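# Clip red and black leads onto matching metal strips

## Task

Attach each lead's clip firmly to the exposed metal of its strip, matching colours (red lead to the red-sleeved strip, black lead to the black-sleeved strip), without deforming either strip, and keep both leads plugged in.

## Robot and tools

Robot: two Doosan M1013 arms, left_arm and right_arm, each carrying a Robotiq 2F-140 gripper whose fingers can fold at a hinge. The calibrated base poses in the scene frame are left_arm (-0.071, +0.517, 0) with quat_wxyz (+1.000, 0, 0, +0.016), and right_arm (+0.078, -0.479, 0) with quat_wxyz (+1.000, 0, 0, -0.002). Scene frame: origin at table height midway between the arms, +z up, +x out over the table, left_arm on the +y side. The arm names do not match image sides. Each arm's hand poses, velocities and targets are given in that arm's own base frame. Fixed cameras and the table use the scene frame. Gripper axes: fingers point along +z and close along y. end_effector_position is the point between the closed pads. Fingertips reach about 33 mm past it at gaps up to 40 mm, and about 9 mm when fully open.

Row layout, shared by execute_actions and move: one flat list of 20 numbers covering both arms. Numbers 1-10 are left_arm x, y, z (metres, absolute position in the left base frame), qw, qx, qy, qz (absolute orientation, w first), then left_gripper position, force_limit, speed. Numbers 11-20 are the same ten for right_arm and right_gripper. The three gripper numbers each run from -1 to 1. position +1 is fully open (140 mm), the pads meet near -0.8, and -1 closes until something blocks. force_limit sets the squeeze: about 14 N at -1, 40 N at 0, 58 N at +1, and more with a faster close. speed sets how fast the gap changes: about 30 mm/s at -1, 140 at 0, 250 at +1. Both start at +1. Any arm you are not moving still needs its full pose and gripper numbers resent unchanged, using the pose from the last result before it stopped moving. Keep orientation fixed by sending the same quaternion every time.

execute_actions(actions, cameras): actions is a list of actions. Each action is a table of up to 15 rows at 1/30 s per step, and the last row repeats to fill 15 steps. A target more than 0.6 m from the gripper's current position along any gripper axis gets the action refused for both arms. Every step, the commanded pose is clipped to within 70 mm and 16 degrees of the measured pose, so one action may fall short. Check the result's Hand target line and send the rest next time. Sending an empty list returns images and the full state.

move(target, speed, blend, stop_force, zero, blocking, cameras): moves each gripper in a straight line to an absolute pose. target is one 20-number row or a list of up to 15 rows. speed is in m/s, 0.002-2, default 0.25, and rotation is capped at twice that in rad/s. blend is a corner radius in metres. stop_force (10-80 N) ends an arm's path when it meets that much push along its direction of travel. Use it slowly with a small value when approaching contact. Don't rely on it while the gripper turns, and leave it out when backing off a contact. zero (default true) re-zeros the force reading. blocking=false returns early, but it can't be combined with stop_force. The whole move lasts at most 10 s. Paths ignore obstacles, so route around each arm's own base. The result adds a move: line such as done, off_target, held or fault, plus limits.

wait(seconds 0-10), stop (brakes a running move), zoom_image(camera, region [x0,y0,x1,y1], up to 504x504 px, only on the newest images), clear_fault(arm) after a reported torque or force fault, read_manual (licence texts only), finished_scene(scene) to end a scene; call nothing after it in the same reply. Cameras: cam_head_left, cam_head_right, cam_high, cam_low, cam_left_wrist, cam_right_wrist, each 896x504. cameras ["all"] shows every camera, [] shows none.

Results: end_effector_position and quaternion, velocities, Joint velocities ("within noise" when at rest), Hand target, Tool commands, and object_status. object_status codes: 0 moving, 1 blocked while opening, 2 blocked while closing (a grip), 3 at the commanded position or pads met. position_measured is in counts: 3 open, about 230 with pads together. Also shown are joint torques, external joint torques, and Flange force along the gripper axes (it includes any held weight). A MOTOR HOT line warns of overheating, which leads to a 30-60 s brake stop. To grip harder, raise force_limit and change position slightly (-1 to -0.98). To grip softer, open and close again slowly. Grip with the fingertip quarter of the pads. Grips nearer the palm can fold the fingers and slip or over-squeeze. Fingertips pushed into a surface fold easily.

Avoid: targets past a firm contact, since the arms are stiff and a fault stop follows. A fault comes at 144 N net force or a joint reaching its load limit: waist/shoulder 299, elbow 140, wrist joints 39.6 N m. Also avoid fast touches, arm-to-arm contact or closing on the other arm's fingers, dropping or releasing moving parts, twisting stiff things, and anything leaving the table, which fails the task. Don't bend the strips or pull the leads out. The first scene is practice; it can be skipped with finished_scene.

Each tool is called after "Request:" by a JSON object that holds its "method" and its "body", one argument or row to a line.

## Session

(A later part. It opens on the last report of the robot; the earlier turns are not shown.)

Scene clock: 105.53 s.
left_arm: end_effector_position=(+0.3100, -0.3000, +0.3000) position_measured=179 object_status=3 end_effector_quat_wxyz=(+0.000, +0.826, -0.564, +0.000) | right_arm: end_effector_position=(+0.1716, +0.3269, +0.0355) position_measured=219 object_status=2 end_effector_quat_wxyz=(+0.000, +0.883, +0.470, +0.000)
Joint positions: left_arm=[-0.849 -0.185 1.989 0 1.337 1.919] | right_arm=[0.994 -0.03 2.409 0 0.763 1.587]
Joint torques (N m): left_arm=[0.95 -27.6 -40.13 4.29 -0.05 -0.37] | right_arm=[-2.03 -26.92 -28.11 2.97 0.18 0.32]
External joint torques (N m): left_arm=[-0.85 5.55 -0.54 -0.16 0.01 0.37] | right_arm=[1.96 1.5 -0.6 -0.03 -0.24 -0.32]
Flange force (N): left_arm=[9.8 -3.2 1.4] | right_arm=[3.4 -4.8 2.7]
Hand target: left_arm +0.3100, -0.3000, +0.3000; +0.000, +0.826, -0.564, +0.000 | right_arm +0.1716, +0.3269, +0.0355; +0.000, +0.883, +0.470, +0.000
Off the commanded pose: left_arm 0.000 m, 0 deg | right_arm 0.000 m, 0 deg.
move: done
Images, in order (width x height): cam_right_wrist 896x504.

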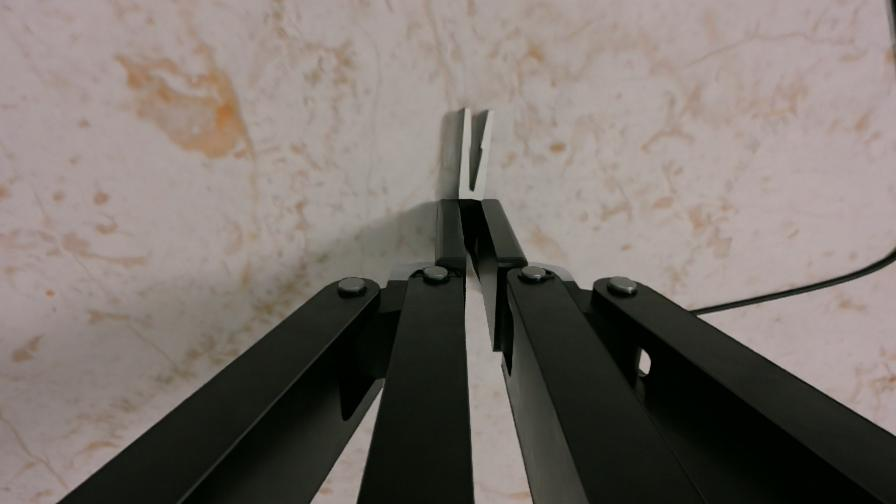

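Request:
{"method": "move", "body": {
  "target": [
    [0.31, -0.30, 0.30, 0, -0.8261, 0.5635, 0, -0.4, -1, -1, 0.1716, 0.3269, 0.11, 0, 0.8829, 0.4695, 0, -0.98, -0.1, -1],
    [0.31, -0.30, 0.30, 0, -0.8261, 0.5635, 0, -0.4, -1, -1, 0.2734, 0.3947, 0.15, 0, 0.5446, 0.8387, 0, -0.98, -0.1, -1]
  ],
  "blend": [0.03, 0],
  "speed": [0.1, 0.2],
  "cameras": ["cam_right_wrist", "cam_low", "cam_high", "cam_head_left"]
}}

Request:
{"method": "zoom_image", "body": {
  "camera": "cam_right_wrist",
  "region": [380, 0, 560, 230]
}}

Request:
{"method": "zoom_image", "body": {
  "camera": "cam_low",
  "region": [480, 180, 600, 260]
}}

Request:
{"method": "zoom_image", "body": {
  "camera": "cam_high",
  "region": [480, 110, 620, 210]
}}

Scene clock: 110.37 s.
left_arm: end_effector_position=(+0.3100, -0.3000, +0.3000) position_measured=179 object_status=3 end_effector_quat_wxyz=(+0.000, +0.826, -0.564, +0.000) | right_arm: end_effector_position=(+0.2734, +0.3947, +0.1500) position_measured=219 object_status=2 end_effector_quat_wxyz=(+0.000, +0.545, +0.839, +0.000)
Joint positions: left_arm=[-0.849 -0.185 1.989 0 1.337 1.919] | right_arm=[0.893 0.002 2.115 0 1.025 0.474]
Joint torques (N m): left_arm=[0.53 -27.62 -39.68 4.3 -0.14 -0.35] | right_arm=[-1.79 -37.46 -35.1 3.8 0.37 0.2]
External joint torques (N m): left_arm=[-0.48 5.67 -1.01 -0.17 0.08 0.35] | right_arm=[1.77 2.11 -0.33 -0.13 -0.41 -0.2]
Flange force (N): left_arm=[10.2 -4.3 0.6] | right_arm=[5.0 1.9 2.5]
Hand target: left_arm +0.3100, -0.3000, +0.3000; +0.000, +0.826, -0.564, +0.000 | right_arm +0.2734, +0.3947, +0.1500; +0.000, +0.545, +0.839, +0.000
Off the commanded pose: left_arm 0.000 m, 0 deg | right_arm 0.000 m, 0 deg.
move: done
Images, in order (width x height): cam_head_left 896x504, cam_high 896x504, cam_low 896x504, cam_right_wrist 896x504.

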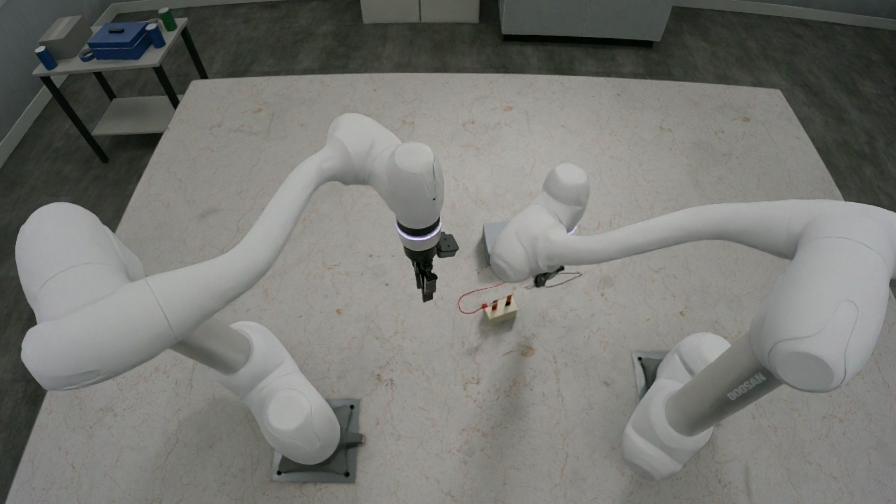

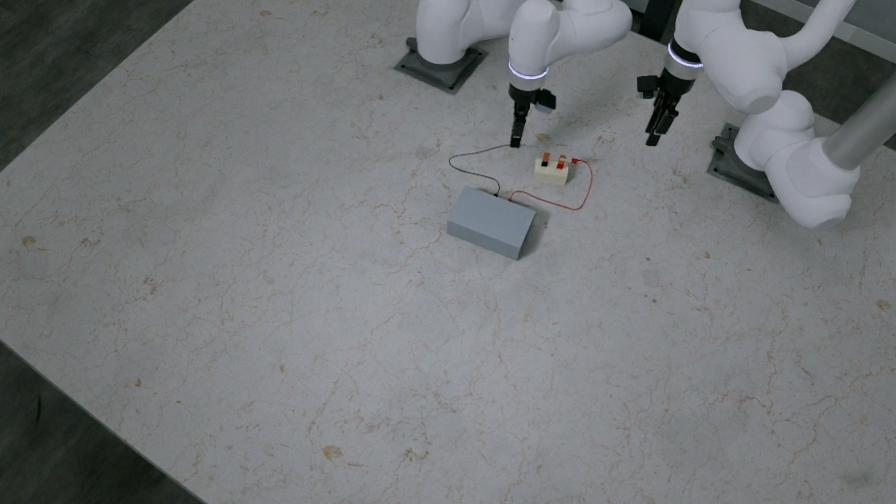

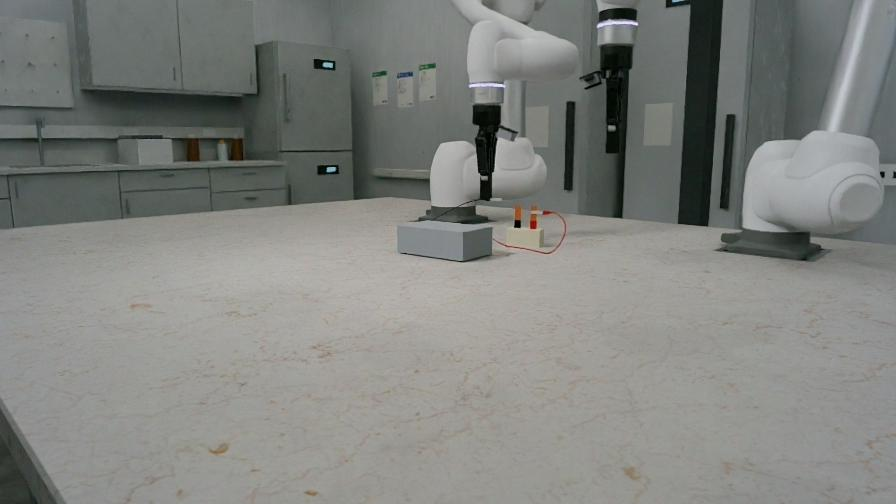

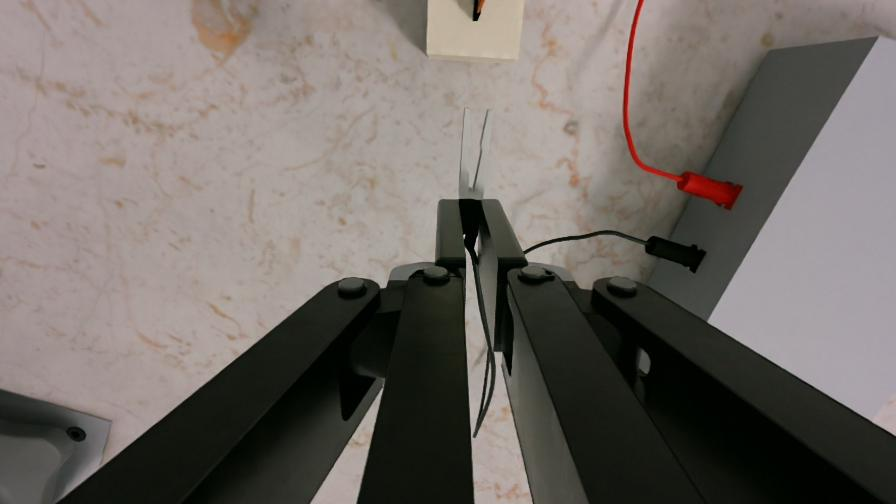

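Scaled by 2.191 from the camera's 896x504 image, which has a finer 1280x720 frame.

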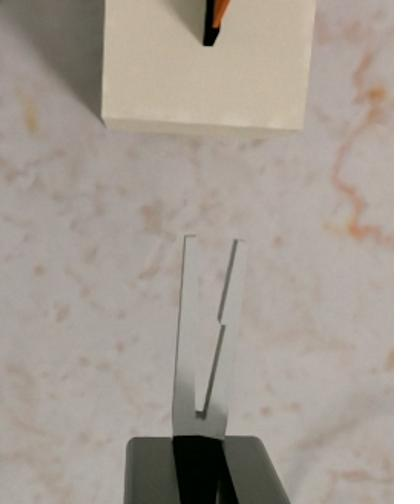

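Scaled by 4.200 from the camera's 896x504 image, which has a finer 1280x720 frame.

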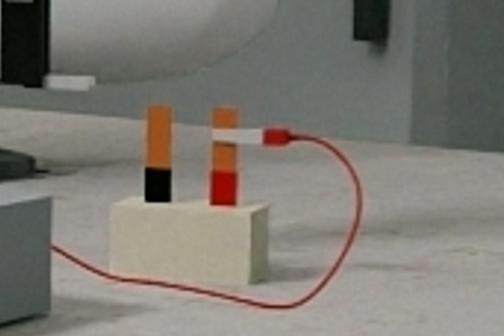

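Scaled by 3.600 from the camera's 896x504 image, which has a finer 1280x720 frame.

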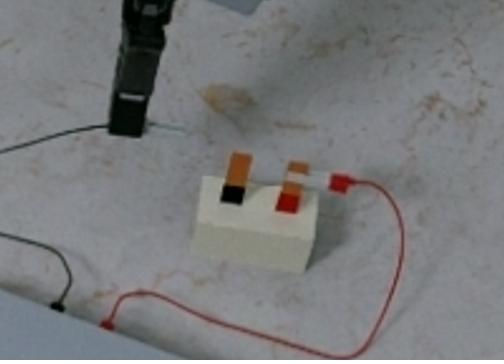

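Request:
{"method": "move", "body": {
  "target": [
    [0.31, -0.30, 0.30, 0, -0.8261, 0.5635, 0, -0.4, -1, -1, 0.2756, 0.3956, 0.119, 0, 0.5358, 0.8443, 0, -0.98, -0.1, -1],
    [0.31, -0.30, 0.30, 0, -0.8261, 0.5635, 0, -0.4, -1, -1, 0.2631, 0.4265, 0.119, 0, 0.5358, 0.8443, 0, -0.98, -0.1, -1]
  ],
  "blend": [0.005, 0],
  "speed": [0.06, 0.06],
  "cameras": ["cam_right_wrist", "cam_low", "cam_high", "cam_head_left"]
}}

Request:
{"method": "zoom_image", "body": {
  "camera": "cam_right_wrist",
  "region": [420, 40, 540, 220]
}}

Request:
{"method": "zoom_image", "body": {
  "camera": "cam_low",
  "region": [480, 180, 600, 260]
}}

Request:
{"method": "zoom_image", "body": {
  "camera": "cam_high",
  "region": [500, 120, 600, 200]
}}

Scene clock: 113.07 s.
left_arm: end_effector_position=(+0.3100, -0.3000, +0.3000) position_measured=179 object_status=3 end_effector_quat_wxyz=(+0.000, +0.826, -0.564, +0.000) | right_arm: end_effector_position=(+0.2631, +0.4265, +0.1190) position_measured=219 object_status=2 end_effector_quat_wxyz=(+0.000, +0.536, +0.844, +0.000)
Joint positions: left_arm=[-0.849 -0.185 1.989 0 1.337 1.919] | right_arm=[0.949 0.067 2.113 0 0.962 0.509]
Joint torques (N m): left_arm=[1.23 -27.63 -39.82 4.31 -0.12 -0.4] | right_arm=[-1.69 -42.82 -33.73 3.63 0.36 -0.21]
External joint torques (N m): left_arm=[-1.12 5.57 -0.89 -0.17 0.07 0.4] | right_arm=[1.54 2.21 -0.28 -0.11 -0.4 0.21]
Flange force (N): left_arm=[10.4 -2.9 0.8] | right_arm=[5.2 1.5 2.9]
Hand target: left_arm +0.3100, -0.3000, +0.3000; +0.000, +0.826, -0.564, +0.000 | right_arm +0.2631, +0.4265, +0.1190; +0.000, +0.536, +0.844, +0.000
Off the commanded pose: left_arm 0.000 m, 0 deg | right_arm 0.000 m, 0 deg.
move: done
Images, in order (width x height): cam_head_left 896x504, cam_high 896x504, cam_low 896x504, cam_right_wrist 896x504.

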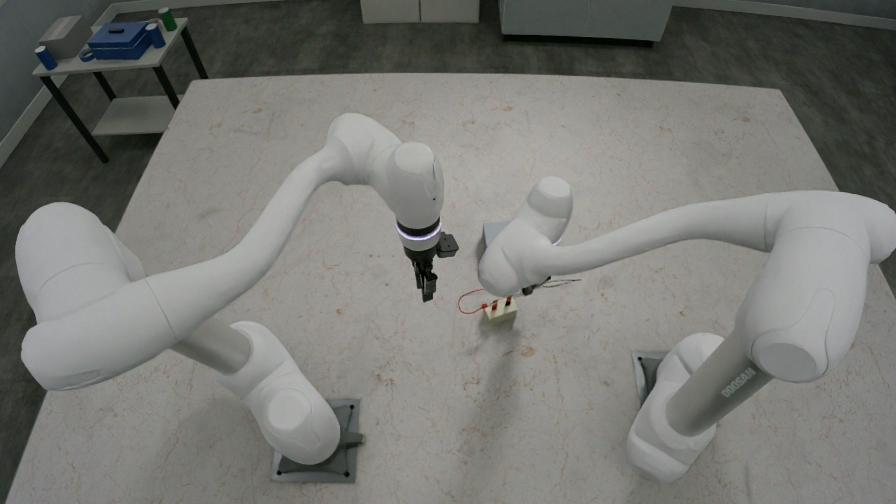

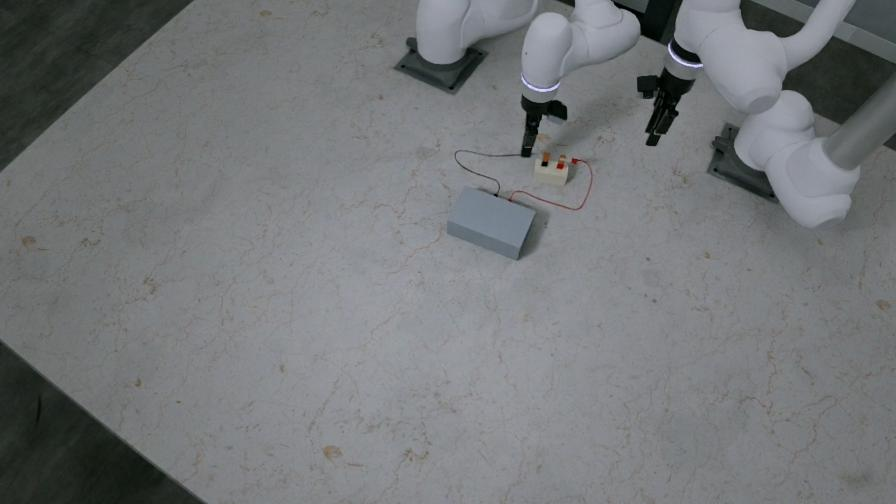

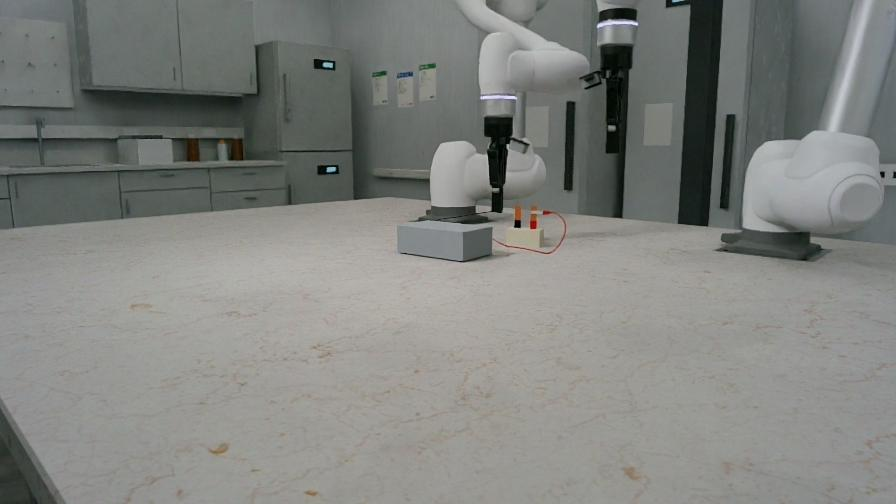

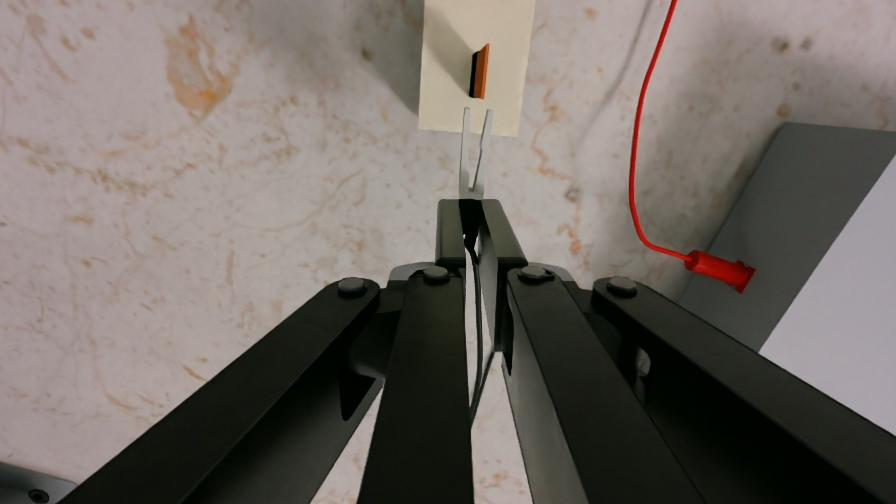

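Scaled by 2.800 from the camera's 896x504 image, which has a finer 1280x720 frame.

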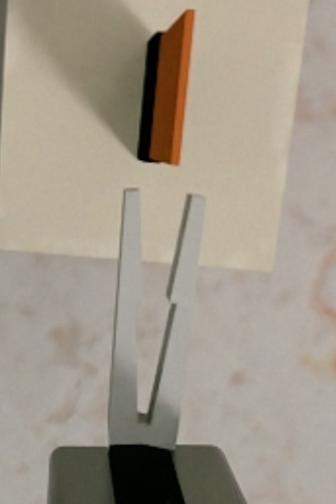

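Scaled by 4.200 from the camera's 896x504 image, which has a finer 1280x720 frame.

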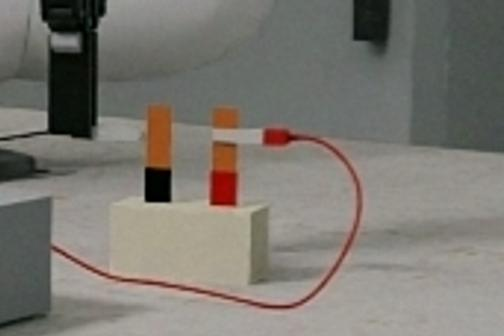

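Scaled by 5.040 from the camera's 896x504 image, which has a finer 1280x720 frame.

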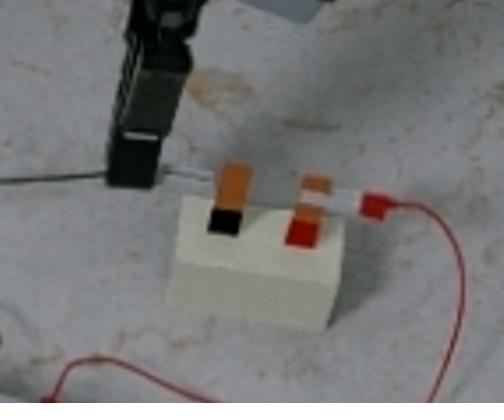

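Request:
{"method": "move", "body": {
  "target": [
    [0.31, -0.30, 0.30, 0, -0.8261, 0.5635, 0, -0.4, -1, -1, 0.2635, 0.4274, 0.118, 0, 0.5358, 0.8443, 0, -0.98, -0.1, -1],
    [0.31, -0.30, 0.30, 0, -0.8261, 0.5635, 0, -0.4, -1, -1, 0.2567, 0.4444, 0.118, 0, 0.5358, 0.8443, 0, -0.98, -0.1, -1]
  ],
  "blend": [0.001, 0],
  "speed": [0.03, 0.03],
  "cameras": ["cam_right_wrist", "cam_low", "cam_high", "cam_head_left"]
}}

Request:
{"method": "zoom_image", "body": {
  "camera": "cam_right_wrist",
  "region": [420, 60, 540, 220]
}}

Request:
{"method": "zoom_image", "body": {
  "camera": "cam_low",
  "region": [490, 190, 570, 250]
}}

Request:
{"method": "zoom_image", "body": {
  "camera": "cam_high",
  "region": [500, 120, 600, 200]
}}

Scene clock: 117.77 s.
left_arm: end_effector_position=(+0.3100, -0.3000, +0.3000) position_measured=179 object_status=3 end_effector_quat_wxyz=(+0.000, +0.826, -0.564, +0.000) | right_arm: end_effector_position=(+0.2567, +0.4444, +0.1180) position_measured=219 object_status=2 end_effector_quat_wxyz=(+0.000, +0.536, +0.844, +0.000)
Joint positions: left_arm=[-0.849 -0.185 1.989 0 1.337 1.919] | right_arm=[0.98 0.086 2.093 0 0.962 0.54]
Joint torques (N m): left_arm=[0.43 -27.1 -39.99 4.28 -0.07 -0.42] | right_arm=[0.09 -44.08 -33.71 3.57 0.4 0.52]
External joint torques (N m): left_arm=[-0.37 5.13 -0.7 -0.14 0.02 0.42] | right_arm=[-0.25 1.53 -0.29 -0.05 -0.44 -0.52]
Flange force (N): left_arm=[8.9 -4.2 1.0] | right_arm=[0.3 3.0 2.2]
Hand target: left_arm +0.3100, -0.3000, +0.3000; +0.000, +0.826, -0.564, +0.000 | right_arm +0.2567, +0.4444, +0.1180; +0.000, +0.536, +0.844, +0.000
Off the commanded pose: left_arm 0.000 m, 0 deg | right_arm 0.000 m, 0 deg.
move: done; blend cut to 0.0007 m at target 1
Images, in order (width x height): cam_head_left 896x504, cam_high 896x504, cam_low 896x504, cam_right_wrist 896x504.

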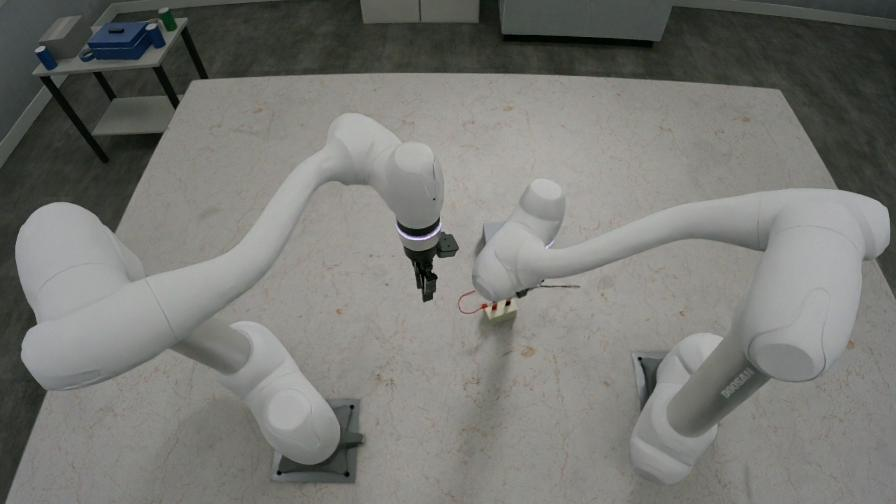

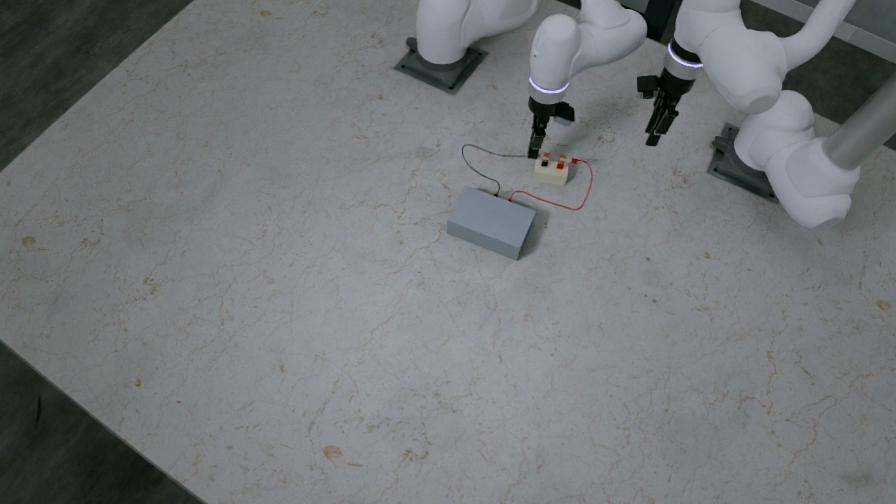

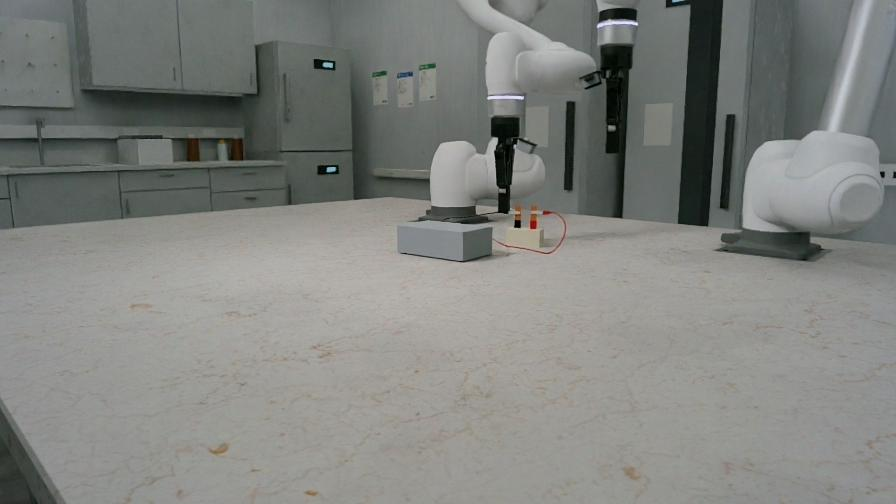

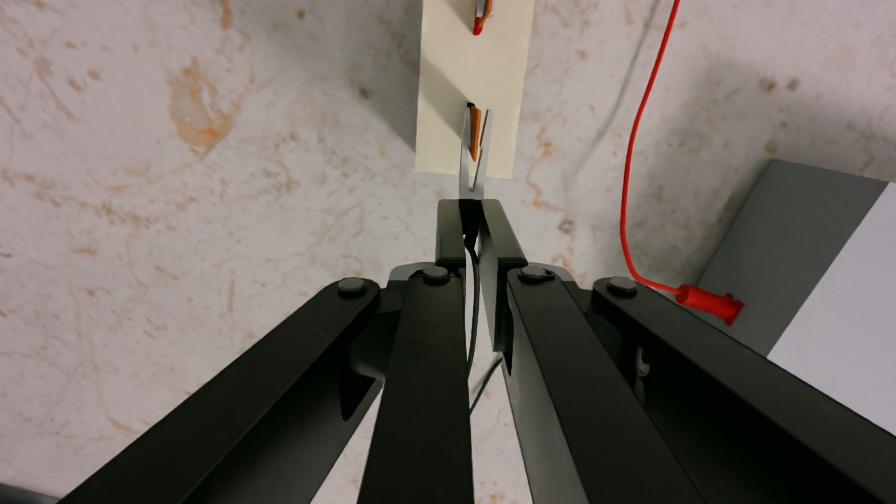

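Scaled by 3.150 from the camera's 896x504 image, which has a finer 1280x720 frame.

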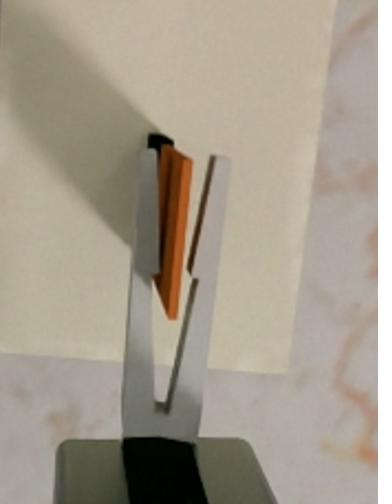

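Scaled by 6.300 from the camera's 896x504 image, which has a finer 1280x720 frame.

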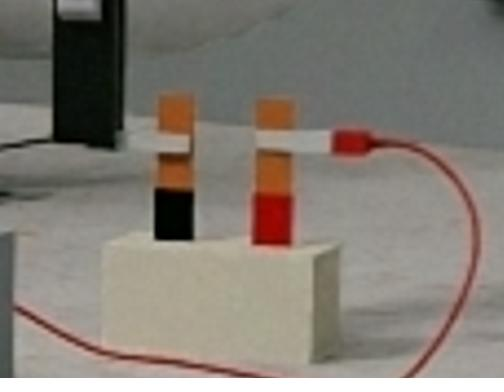

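Scaled by 5.040 from the camera's 896x504 image, which has a finer 1280x720 frame.

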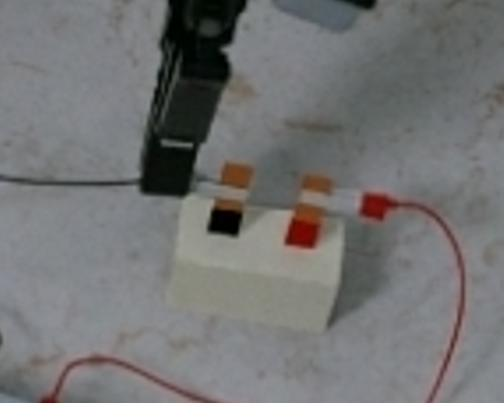

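Request:
{"method": "move", "body": {
  "target": [0.31, -0.30, 0.30, 0, -0.8261, 0.5635, 0, -0.4, -1, -1, 0.2567, 0.4444, 0.118, 0, 0.5358, 0.8443, 0, -0.66, -1, -1],
  "cameras": ["cam_right_wrist"]
}}

Request:
{"method": "zoom_image", "body": {
  "camera": "cam_right_wrist",
  "region": [420, 60, 540, 220]
}}

Scene clock: 118.60 s.
left_arm: end_effector_position=(+0.3100, -0.3000, +0.3000) position_measured=179 object_status=3 end_effector_quat_wxyz=(+0.000, +0.826, -0.564, +0.000) | right_arm: end_effector_position=(+0.2567, +0.4444, +0.1180) position_measured=213 object_status=3 end_effector_quat_wxyz=(+0.000, +0.536, +0.844, +0.000)
Joint positions: left_arm=[-0.849 -0.185 1.989 0 1.337 1.919] | right_arm=[0.98 0.086 2.093 0 0.962 0.54]
Joint torques (N m): left_arm=[1.03 -27.23 -40.14 4.38 -0.17 -0.38] | right_arm=[-2.28 -45.28 -33.39 3.45 0.43 0.36]
External joint torques (N m): left_arm=[-0.87 5.08 -0.57 -0.23 0.13 0.38] | right_arm=[2.18 2.7 -0.64 0.07 -0.47 -0.36]
Flange force (N): left_arm=[9.0 -2.9 1.0] | right_arm=[6.0 2.4 3.2]
Hand target: left_arm +0.3100, -0.3000, +0.3000; +0.000, +0.826, -0.564, +0.000 | right_arm +0.2567, +0.4444, +0.1180; +0.000, +0.536, +0.844, +0.000
Off the commanded pose: left_arm 0.000 m, 0 deg | right_arm 0.000 m, 0 deg.
move: done
Images, in order (width x height): cam_right_wrist 896x504.

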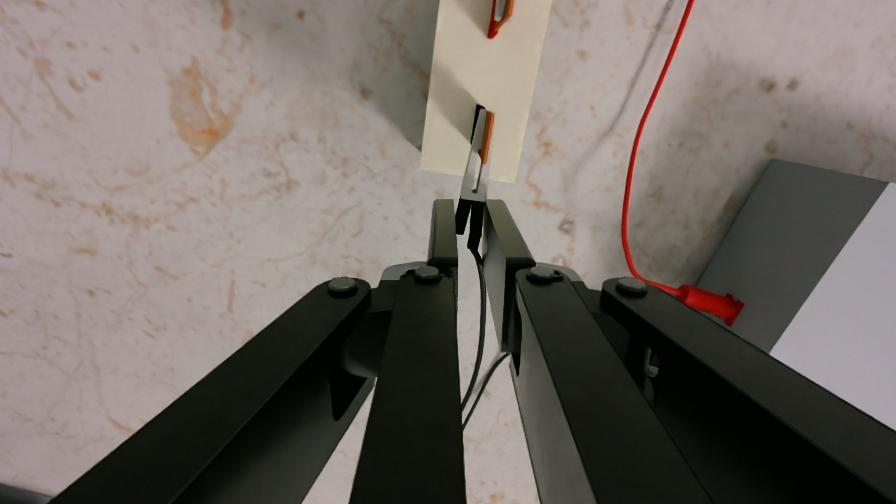

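Scaled by 3.150 from the camera's 896x504 image, which has a finer 1280x720 frame.

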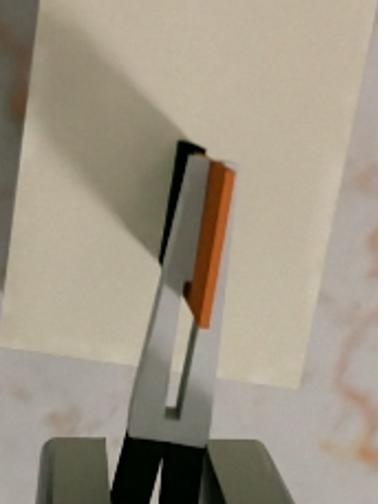

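Request:
{"method": "move", "body": {
  "target": [0.31, -0.30, 0.30, 0, -0.8261, 0.5635, 0, -0.4, -1, -1, 0.2567, 0.4444, 0.118, 0, 0.5358, 0.8443, 0, -0.38, -1, -1],
  "cameras": ["cam_right_wrist"]
}}

Request:
{"method": "move", "body": {
  "target": [0.31, -0.30, 0.30, 0, -0.8261, 0.5635, 0, -0.4, -1, -1, 0.2567, 0.4444, 0.22, 0, 0.5358, 0.8443, 0, -0.38, -1, -1],
  "speed": 0.1,
  "cameras": ["cam_right_wrist", "cam_low", "cam_high", "cam_head_left", "cam_head_right"]
}}

Request:
{"method": "zoom_image", "body": {
  "camera": "cam_right_wrist",
  "region": [380, 0, 580, 250]
}}

Request:
{"method": "zoom_image", "body": {
  "camera": "cam_low",
  "region": [480, 190, 580, 260]
}}

Request:
{"method": "zoom_image", "body": {
  "camera": "cam_high",
  "region": [500, 120, 620, 200]
}}

Scene clock: 120.23 s.
left_arm: end_effector_position=(+0.3100, -0.3000, +0.3000) position_measured=179 object_status=3 end_effector_quat_wxyz=(+0.000, +0.826, -0.564, +0.000) | right_arm: end_effector_position=(+0.2567, +0.4444, +0.1180) position_measured=177 object_status=0 end_effector_quat_wxyz=(+0.000, +0.536, +0.844, +0.000)
Joint positions: left_arm=[-0.849 -0.185 1.989 0 1.337 1.919] | right_arm=[0.98 0.086 2.093 0 0.962 0.54]
Joint torques (N m): left_arm=[1.24 -27.2 -40 4.35 -0.1 -0.33] | right_arm=[-1.63 -45.26 -33.67 3.59 0.39 0.34]
External joint torques (N m): left_arm=[-1.1 4.91 -0.77 -0.2 0.06 0.33] | right_arm=[1.47 2.69 -0.37 -0.07 -0.43 -0.34]
Flange force (N): left_arm=[9.2 -2.2 0.7] | right_arm=[4.6 2.7 3.4]
Hand target: left_arm +0.3100, -0.3000, +0.3000; +0.000, +0.826, -0.564, +0.000 | right_arm +0.2567, +0.4444, +0.1180; +0.000, +0.536, +0.844, +0.000
Off the commanded pose: left_arm 0.000 m, 0 deg | right_arm 0.000 m, 0 deg.
move: done
Images, in order (width x height): cam_right_wrist 896x504.

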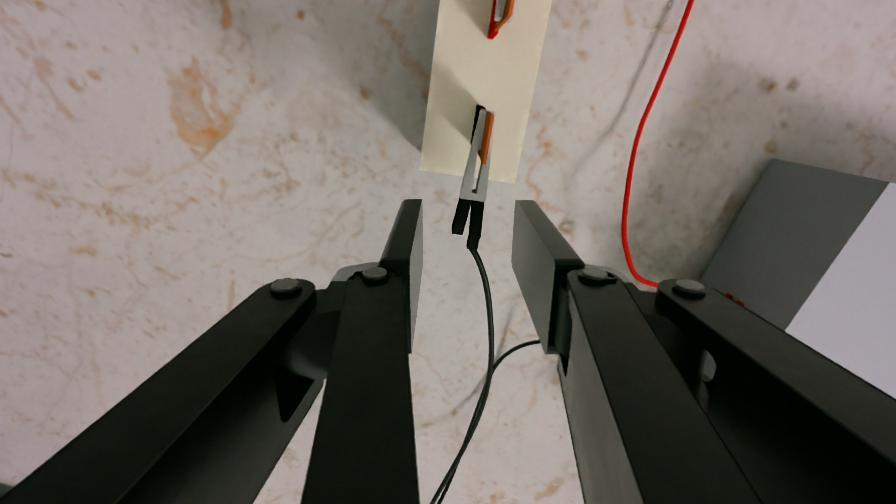

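Scene clock: 121.63 s.
left_arm: end_effector_position=(+0.3100, -0.3000, +0.3000) position_measured=179 object_status=3 end_effector_quat_wxyz=(+0.000, +0.826, -0.564, +0.000) | right_arm: end_effector_position=(+0.2567, +0.4444, +0.2199) position_measured=177 object_status=3 end_effector_quat_wxyz=(+0.000, +0.536, +0.844, +0.000)
Joint positions: left_arm=[-0.849 -0.185 1.989 0 1.337 1.919] | right_arm=[0.98 -0.003 1.978 0 1.166 0.54]
Joint torques (N m): left_arm=[1.08 -26.81 -39.9 4.32 -0.21 -0.38] | right_arm=[-1.78 -40.48 -37.64 4.03 0.45 0.31]
External joint torques (N m): left_arm=[-1.08 5.05 -0.74 -0.19 0.16 0.38] | right_arm=[1.69 3 -0.41 -0.1 -0.49 -0.31]
Flange force (N): left_arm=[9.3 -2.5 0.6] | right_arm=[5.5 3.2 2.5]
Hand target: left_arm +0.3100, -0.3000, +0.3000; +0.000, +0.826, -0.564, +0.000 | right_arm +0.2567, +0.4444, +0.2200; +0.000, +0.536, +0.844, +0.000
Off the commanded pose: left_arm 0.000 m, 0 deg | right_arm 0.000 m, 0 deg.
move: done
Images, in order (width x height): cam_head_left 896x504, cam_head_right 896x504, cam_high 896x504, cam_low 896x504, cam_right_wrist 896x504.

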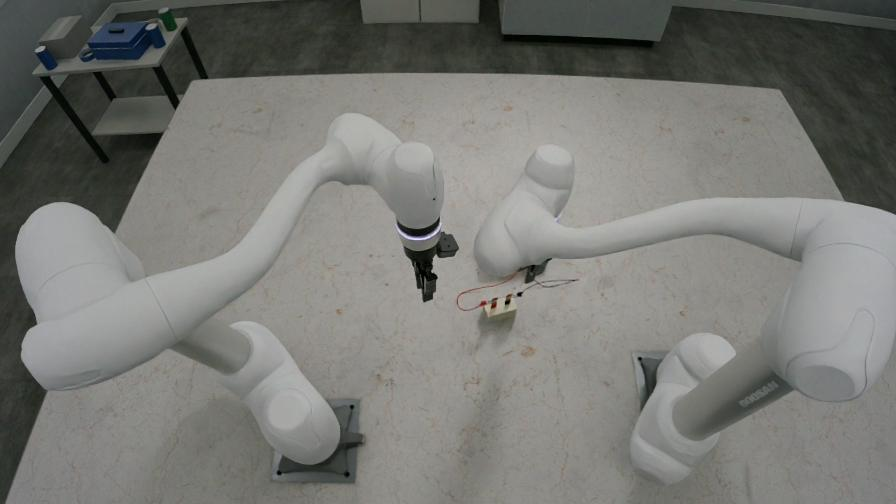

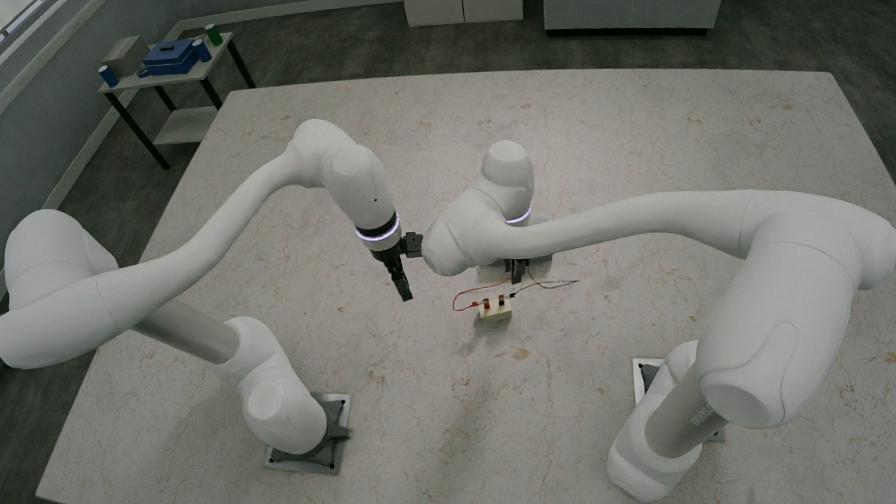

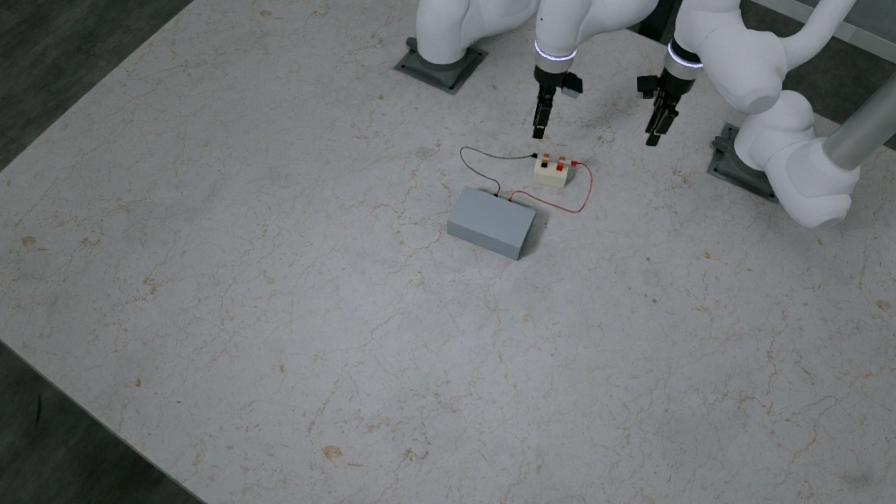

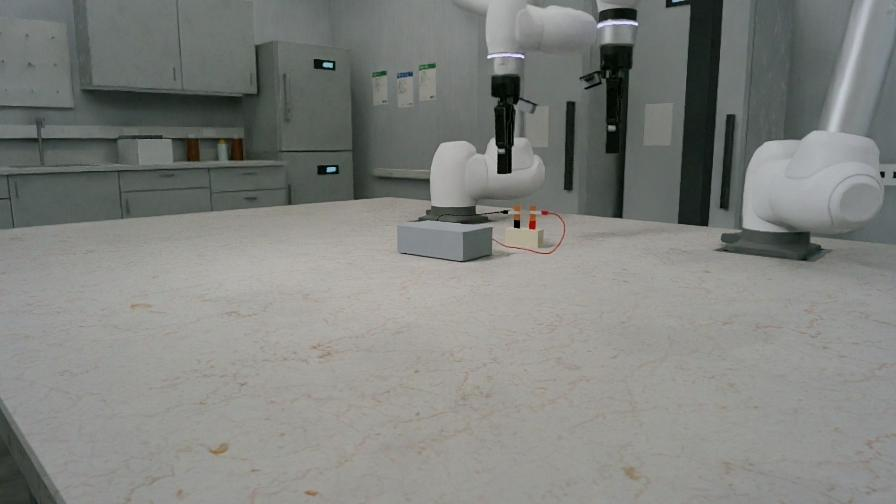

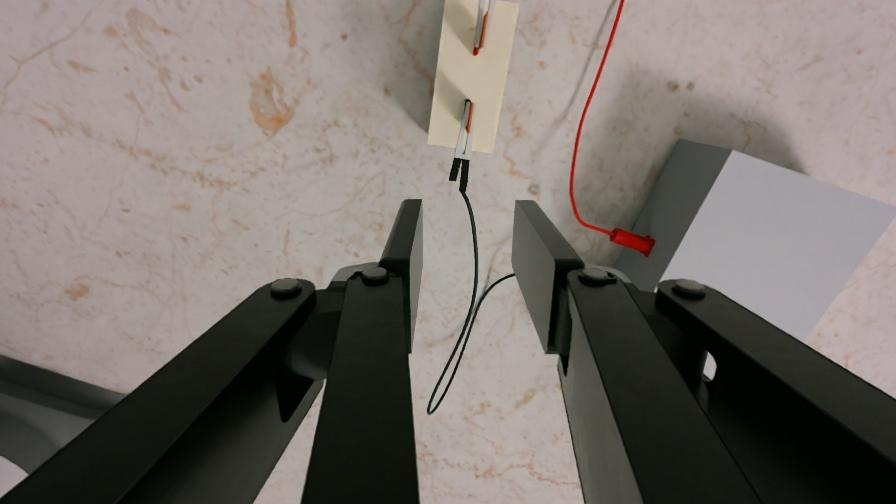

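Scaled by 2.016 from the camera's 896x504 image, which has a finer 1280x720 frame.

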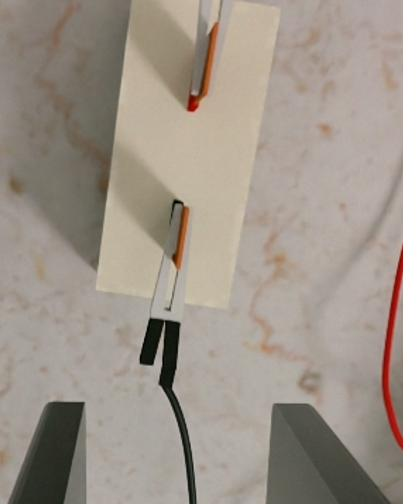

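Scaled by 5.040 from the camera's 896x504 image, which has a finer 1280x720 frame.

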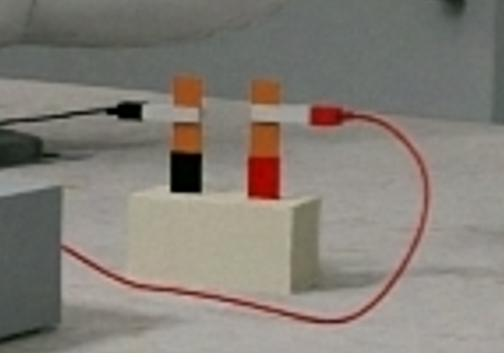

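Scaled by 4.200 from the camera's 896x504 image, which has a finer 1280x720 frame.

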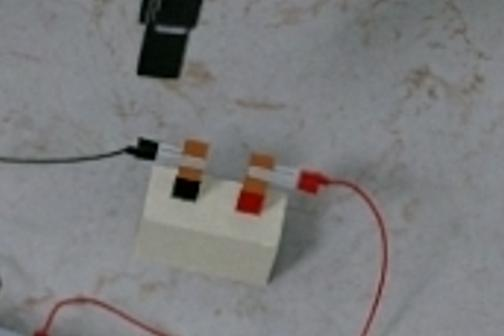

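Request:
{"method": "move", "body": {
  "target": [0.37, -0.20, 0.085, 0, -0.8261, 0.5635, 0, -1, -1, 0, 0.25, 0.16, 0.06, 0, 0.5358, 0.8443, 0, -1, -1, 0],
  "speed": 0.25,
  "cameras": ["cam_right_wrist", "cam_left_wrist"]
}}

Scene clock: 126.17 s.
left_arm: end_effector_position=(+0.3700, -0.2000, +0.0850) position_measured=233 object_status=3 end_effector_quat_wxyz=(+0.000, +0.826, -0.564, +0.000) | right_arm: end_effector_position=(+0.2500, +0.1600, +0.0600) position_measured=233 object_status=3 end_effector_quat_wxyz=(+0.000, +0.536, +0.844, +0.000)
Joint positions: left_arm=[-0.578 -0.021 2.279 0 0.883 2.19] | right_arm=[0.453 -0.206 2.493 0 0.855 0.013]
Joint torques (N m): left_arm=[1.13 -35.95 -31.28 3.53 -0.14 -0.29] | right_arm=[-1.74 -11.75 -30.77 3.37 0.4 0.64]
External joint torques (N m): left_arm=[-1.03 5.55 -1.07 -0.24 0.1 0.29] | right_arm=[1.67 1.61 -0.52 -0.12 -0.42 -0.64]
Flange force (N): left_arm=[9.3 -5.6 6.2] | right_arm=[4.0 4.2 3.4]
Hand target: left_arm +0.3700, -0.2000, +0.0850; +0.000, +0.826, -0.564, +0.000 | right_arm +0.2500, +0.1600, +0.0600; +0.000, +0.536, +0.844, +0.000
Off the commanded pose: left_arm 0.000 m, 0 deg | right_arm 0.000 m, 0 deg.
move: done
Images, in order (width x height): cam_left_wrist 896x504, cam_right_wrist 896x504.

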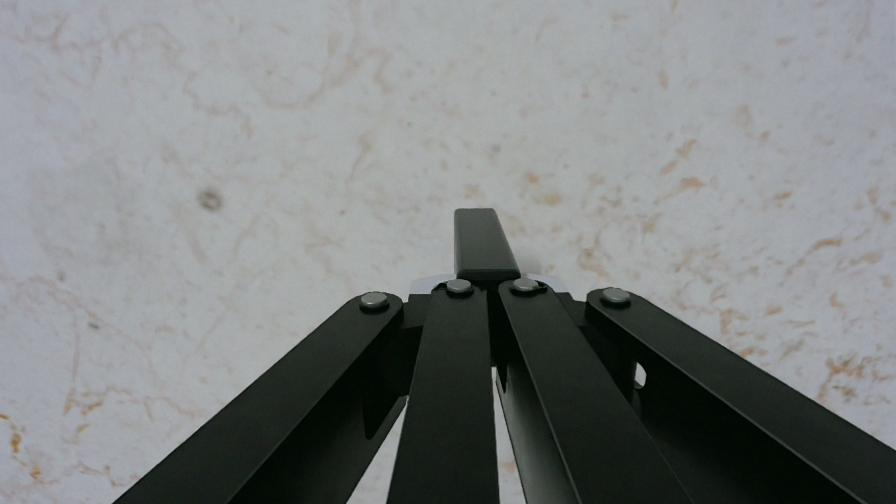

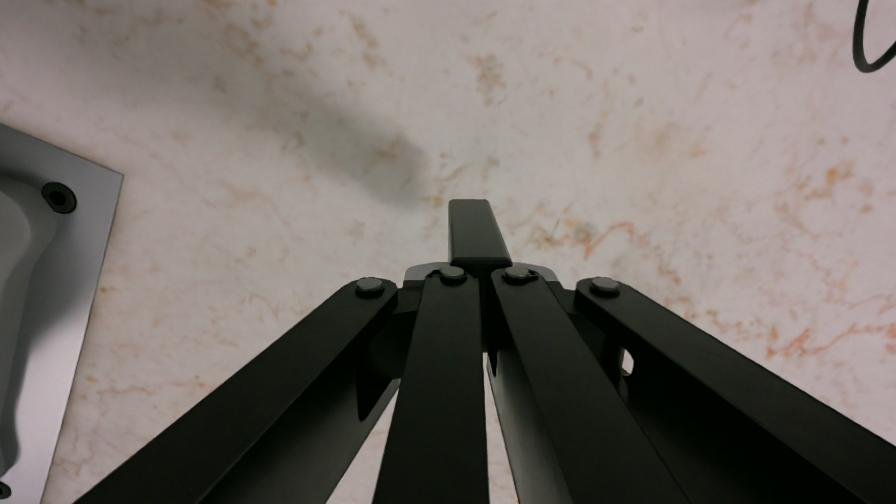

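Probe both.

Request:
{"method": "move", "body": {
  "target": [0.37, -0.20, 0.045, 0, -0.8261, 0.5635, 0, -1, -1, 0, 0.25, 0.16, 0.02, 0, 0.5358, 0.8443, 0, -1, -1, 0],
  "speed": 0.006,
  "stop_force": 10
}}

Request:
{"method": "move", "body": {
  "target": [0.37, -0.20, 0.09, 0, -0.8261, 0.5635, 0, -1, -1, 0, 0.25, 0.16, 0.07, 0, 0.5358, 0.8443, 0, -1, -1, 0],
  "speed": 0.1
}}

Scene clock: 131.70 s.
left_arm: end_effector_position=(+0.3700, -0.2000, +0.0575) position_measured=233 object_status=3 end_effector_quat_wxyz=(+0.000, +0.826, -0.564, +0.000) | right_arm: end_effector_position=(+0.2500, +0.1600, +0.0328) position_measured=233 object_status=3 end_effector_quat_wxyz=(+0.000, +0.536, +0.844, +0.000)
Joint positions: left_arm=[-0.578 0.018 2.306 0 0.818 2.19] | right_arm=[0.453 -0.155 2.523 0 0.774 0.013]
Joint torques (N m): left_arm=[0.53 -25.75 -22.91 3.49 -3.12 -0.43] | right_arm=[-2.17 -2.67 -19.89 3.17 -3.62 0.34]
External joint torques (N m): left_arm=[-0.43 -6.72 -7.62 -0.39 3.07 0.43] | right_arm=[2.11 -10.28 -9.11 -0.15 3.61 -0.34]
Flange force (N): left_arm=[1.4 -1.2 -24.4] | right_arm=[4.9 -8.4 -41.1]
Hand target: left_arm +0.3700, -0.2000, +0.0575; +0.000, +0.826, -0.564, +0.000 | right_arm +0.2500, +0.1600, +0.0328; +0.000, +0.536, +0.844, +0.000
Off the commanded pose: left_arm 0.013 m, 0 deg | right_arm 0.013 m, 0 deg.
move: contact (left_arm, right_arm)

Scene clock: 132.57 s.
left_arm: end_effector_position=(+0.3700, -0.2000, +0.0900) position_measured=233 object_status=3 end_effector_quat_wxyz=(+0.000, +0.826, -0.564, +0.000) | right_arm: end_effector_position=(+0.2500, +0.1600, +0.0700) position_measured=233 object_status=3 end_effector_quat_wxyz=(+0.000, +0.536, +0.844, +0.000)
Joint positions: left_arm=[-0.578 -0.027 2.274 0 0.895 2.19] | right_arm=[0.453 -0.223 2.481 0 0.884 0.013]
Joint torques (N m): left_arm=[0.2 -36.45 -31.96 3.47 -0.1 -0.33] | right_arm=[-1.7 -11.1 -31.39 3.41 0.6 0.34]
External joint torques (N m): left_arm=[-0.07 6.58 -0.64 -0.15 0.06 0.33] | right_arm=[1.65 1.93 -0.63 -0.08 -0.61 -0.34]
Flange force (N): left_arm=[8.7 -8.2 7.9] | right_arm=[5.1 5.1 4.2]
Hand target: left_arm +0.3700, -0.2000, +0.0900; +0.000, +0.826, -0.564, +0.000 | right_arm +0.2500, +0.1600, +0.0700; +0.000, +0.536, +0.844, +0.000
Off the commanded pose: left_arm 0.000 m, 0 deg | right_arm 0.000 m, 0 deg.
move: done

Request:
{"method": "finished_scene", "body": {
  "scene": 1
}}

The scene is finished: the task was done.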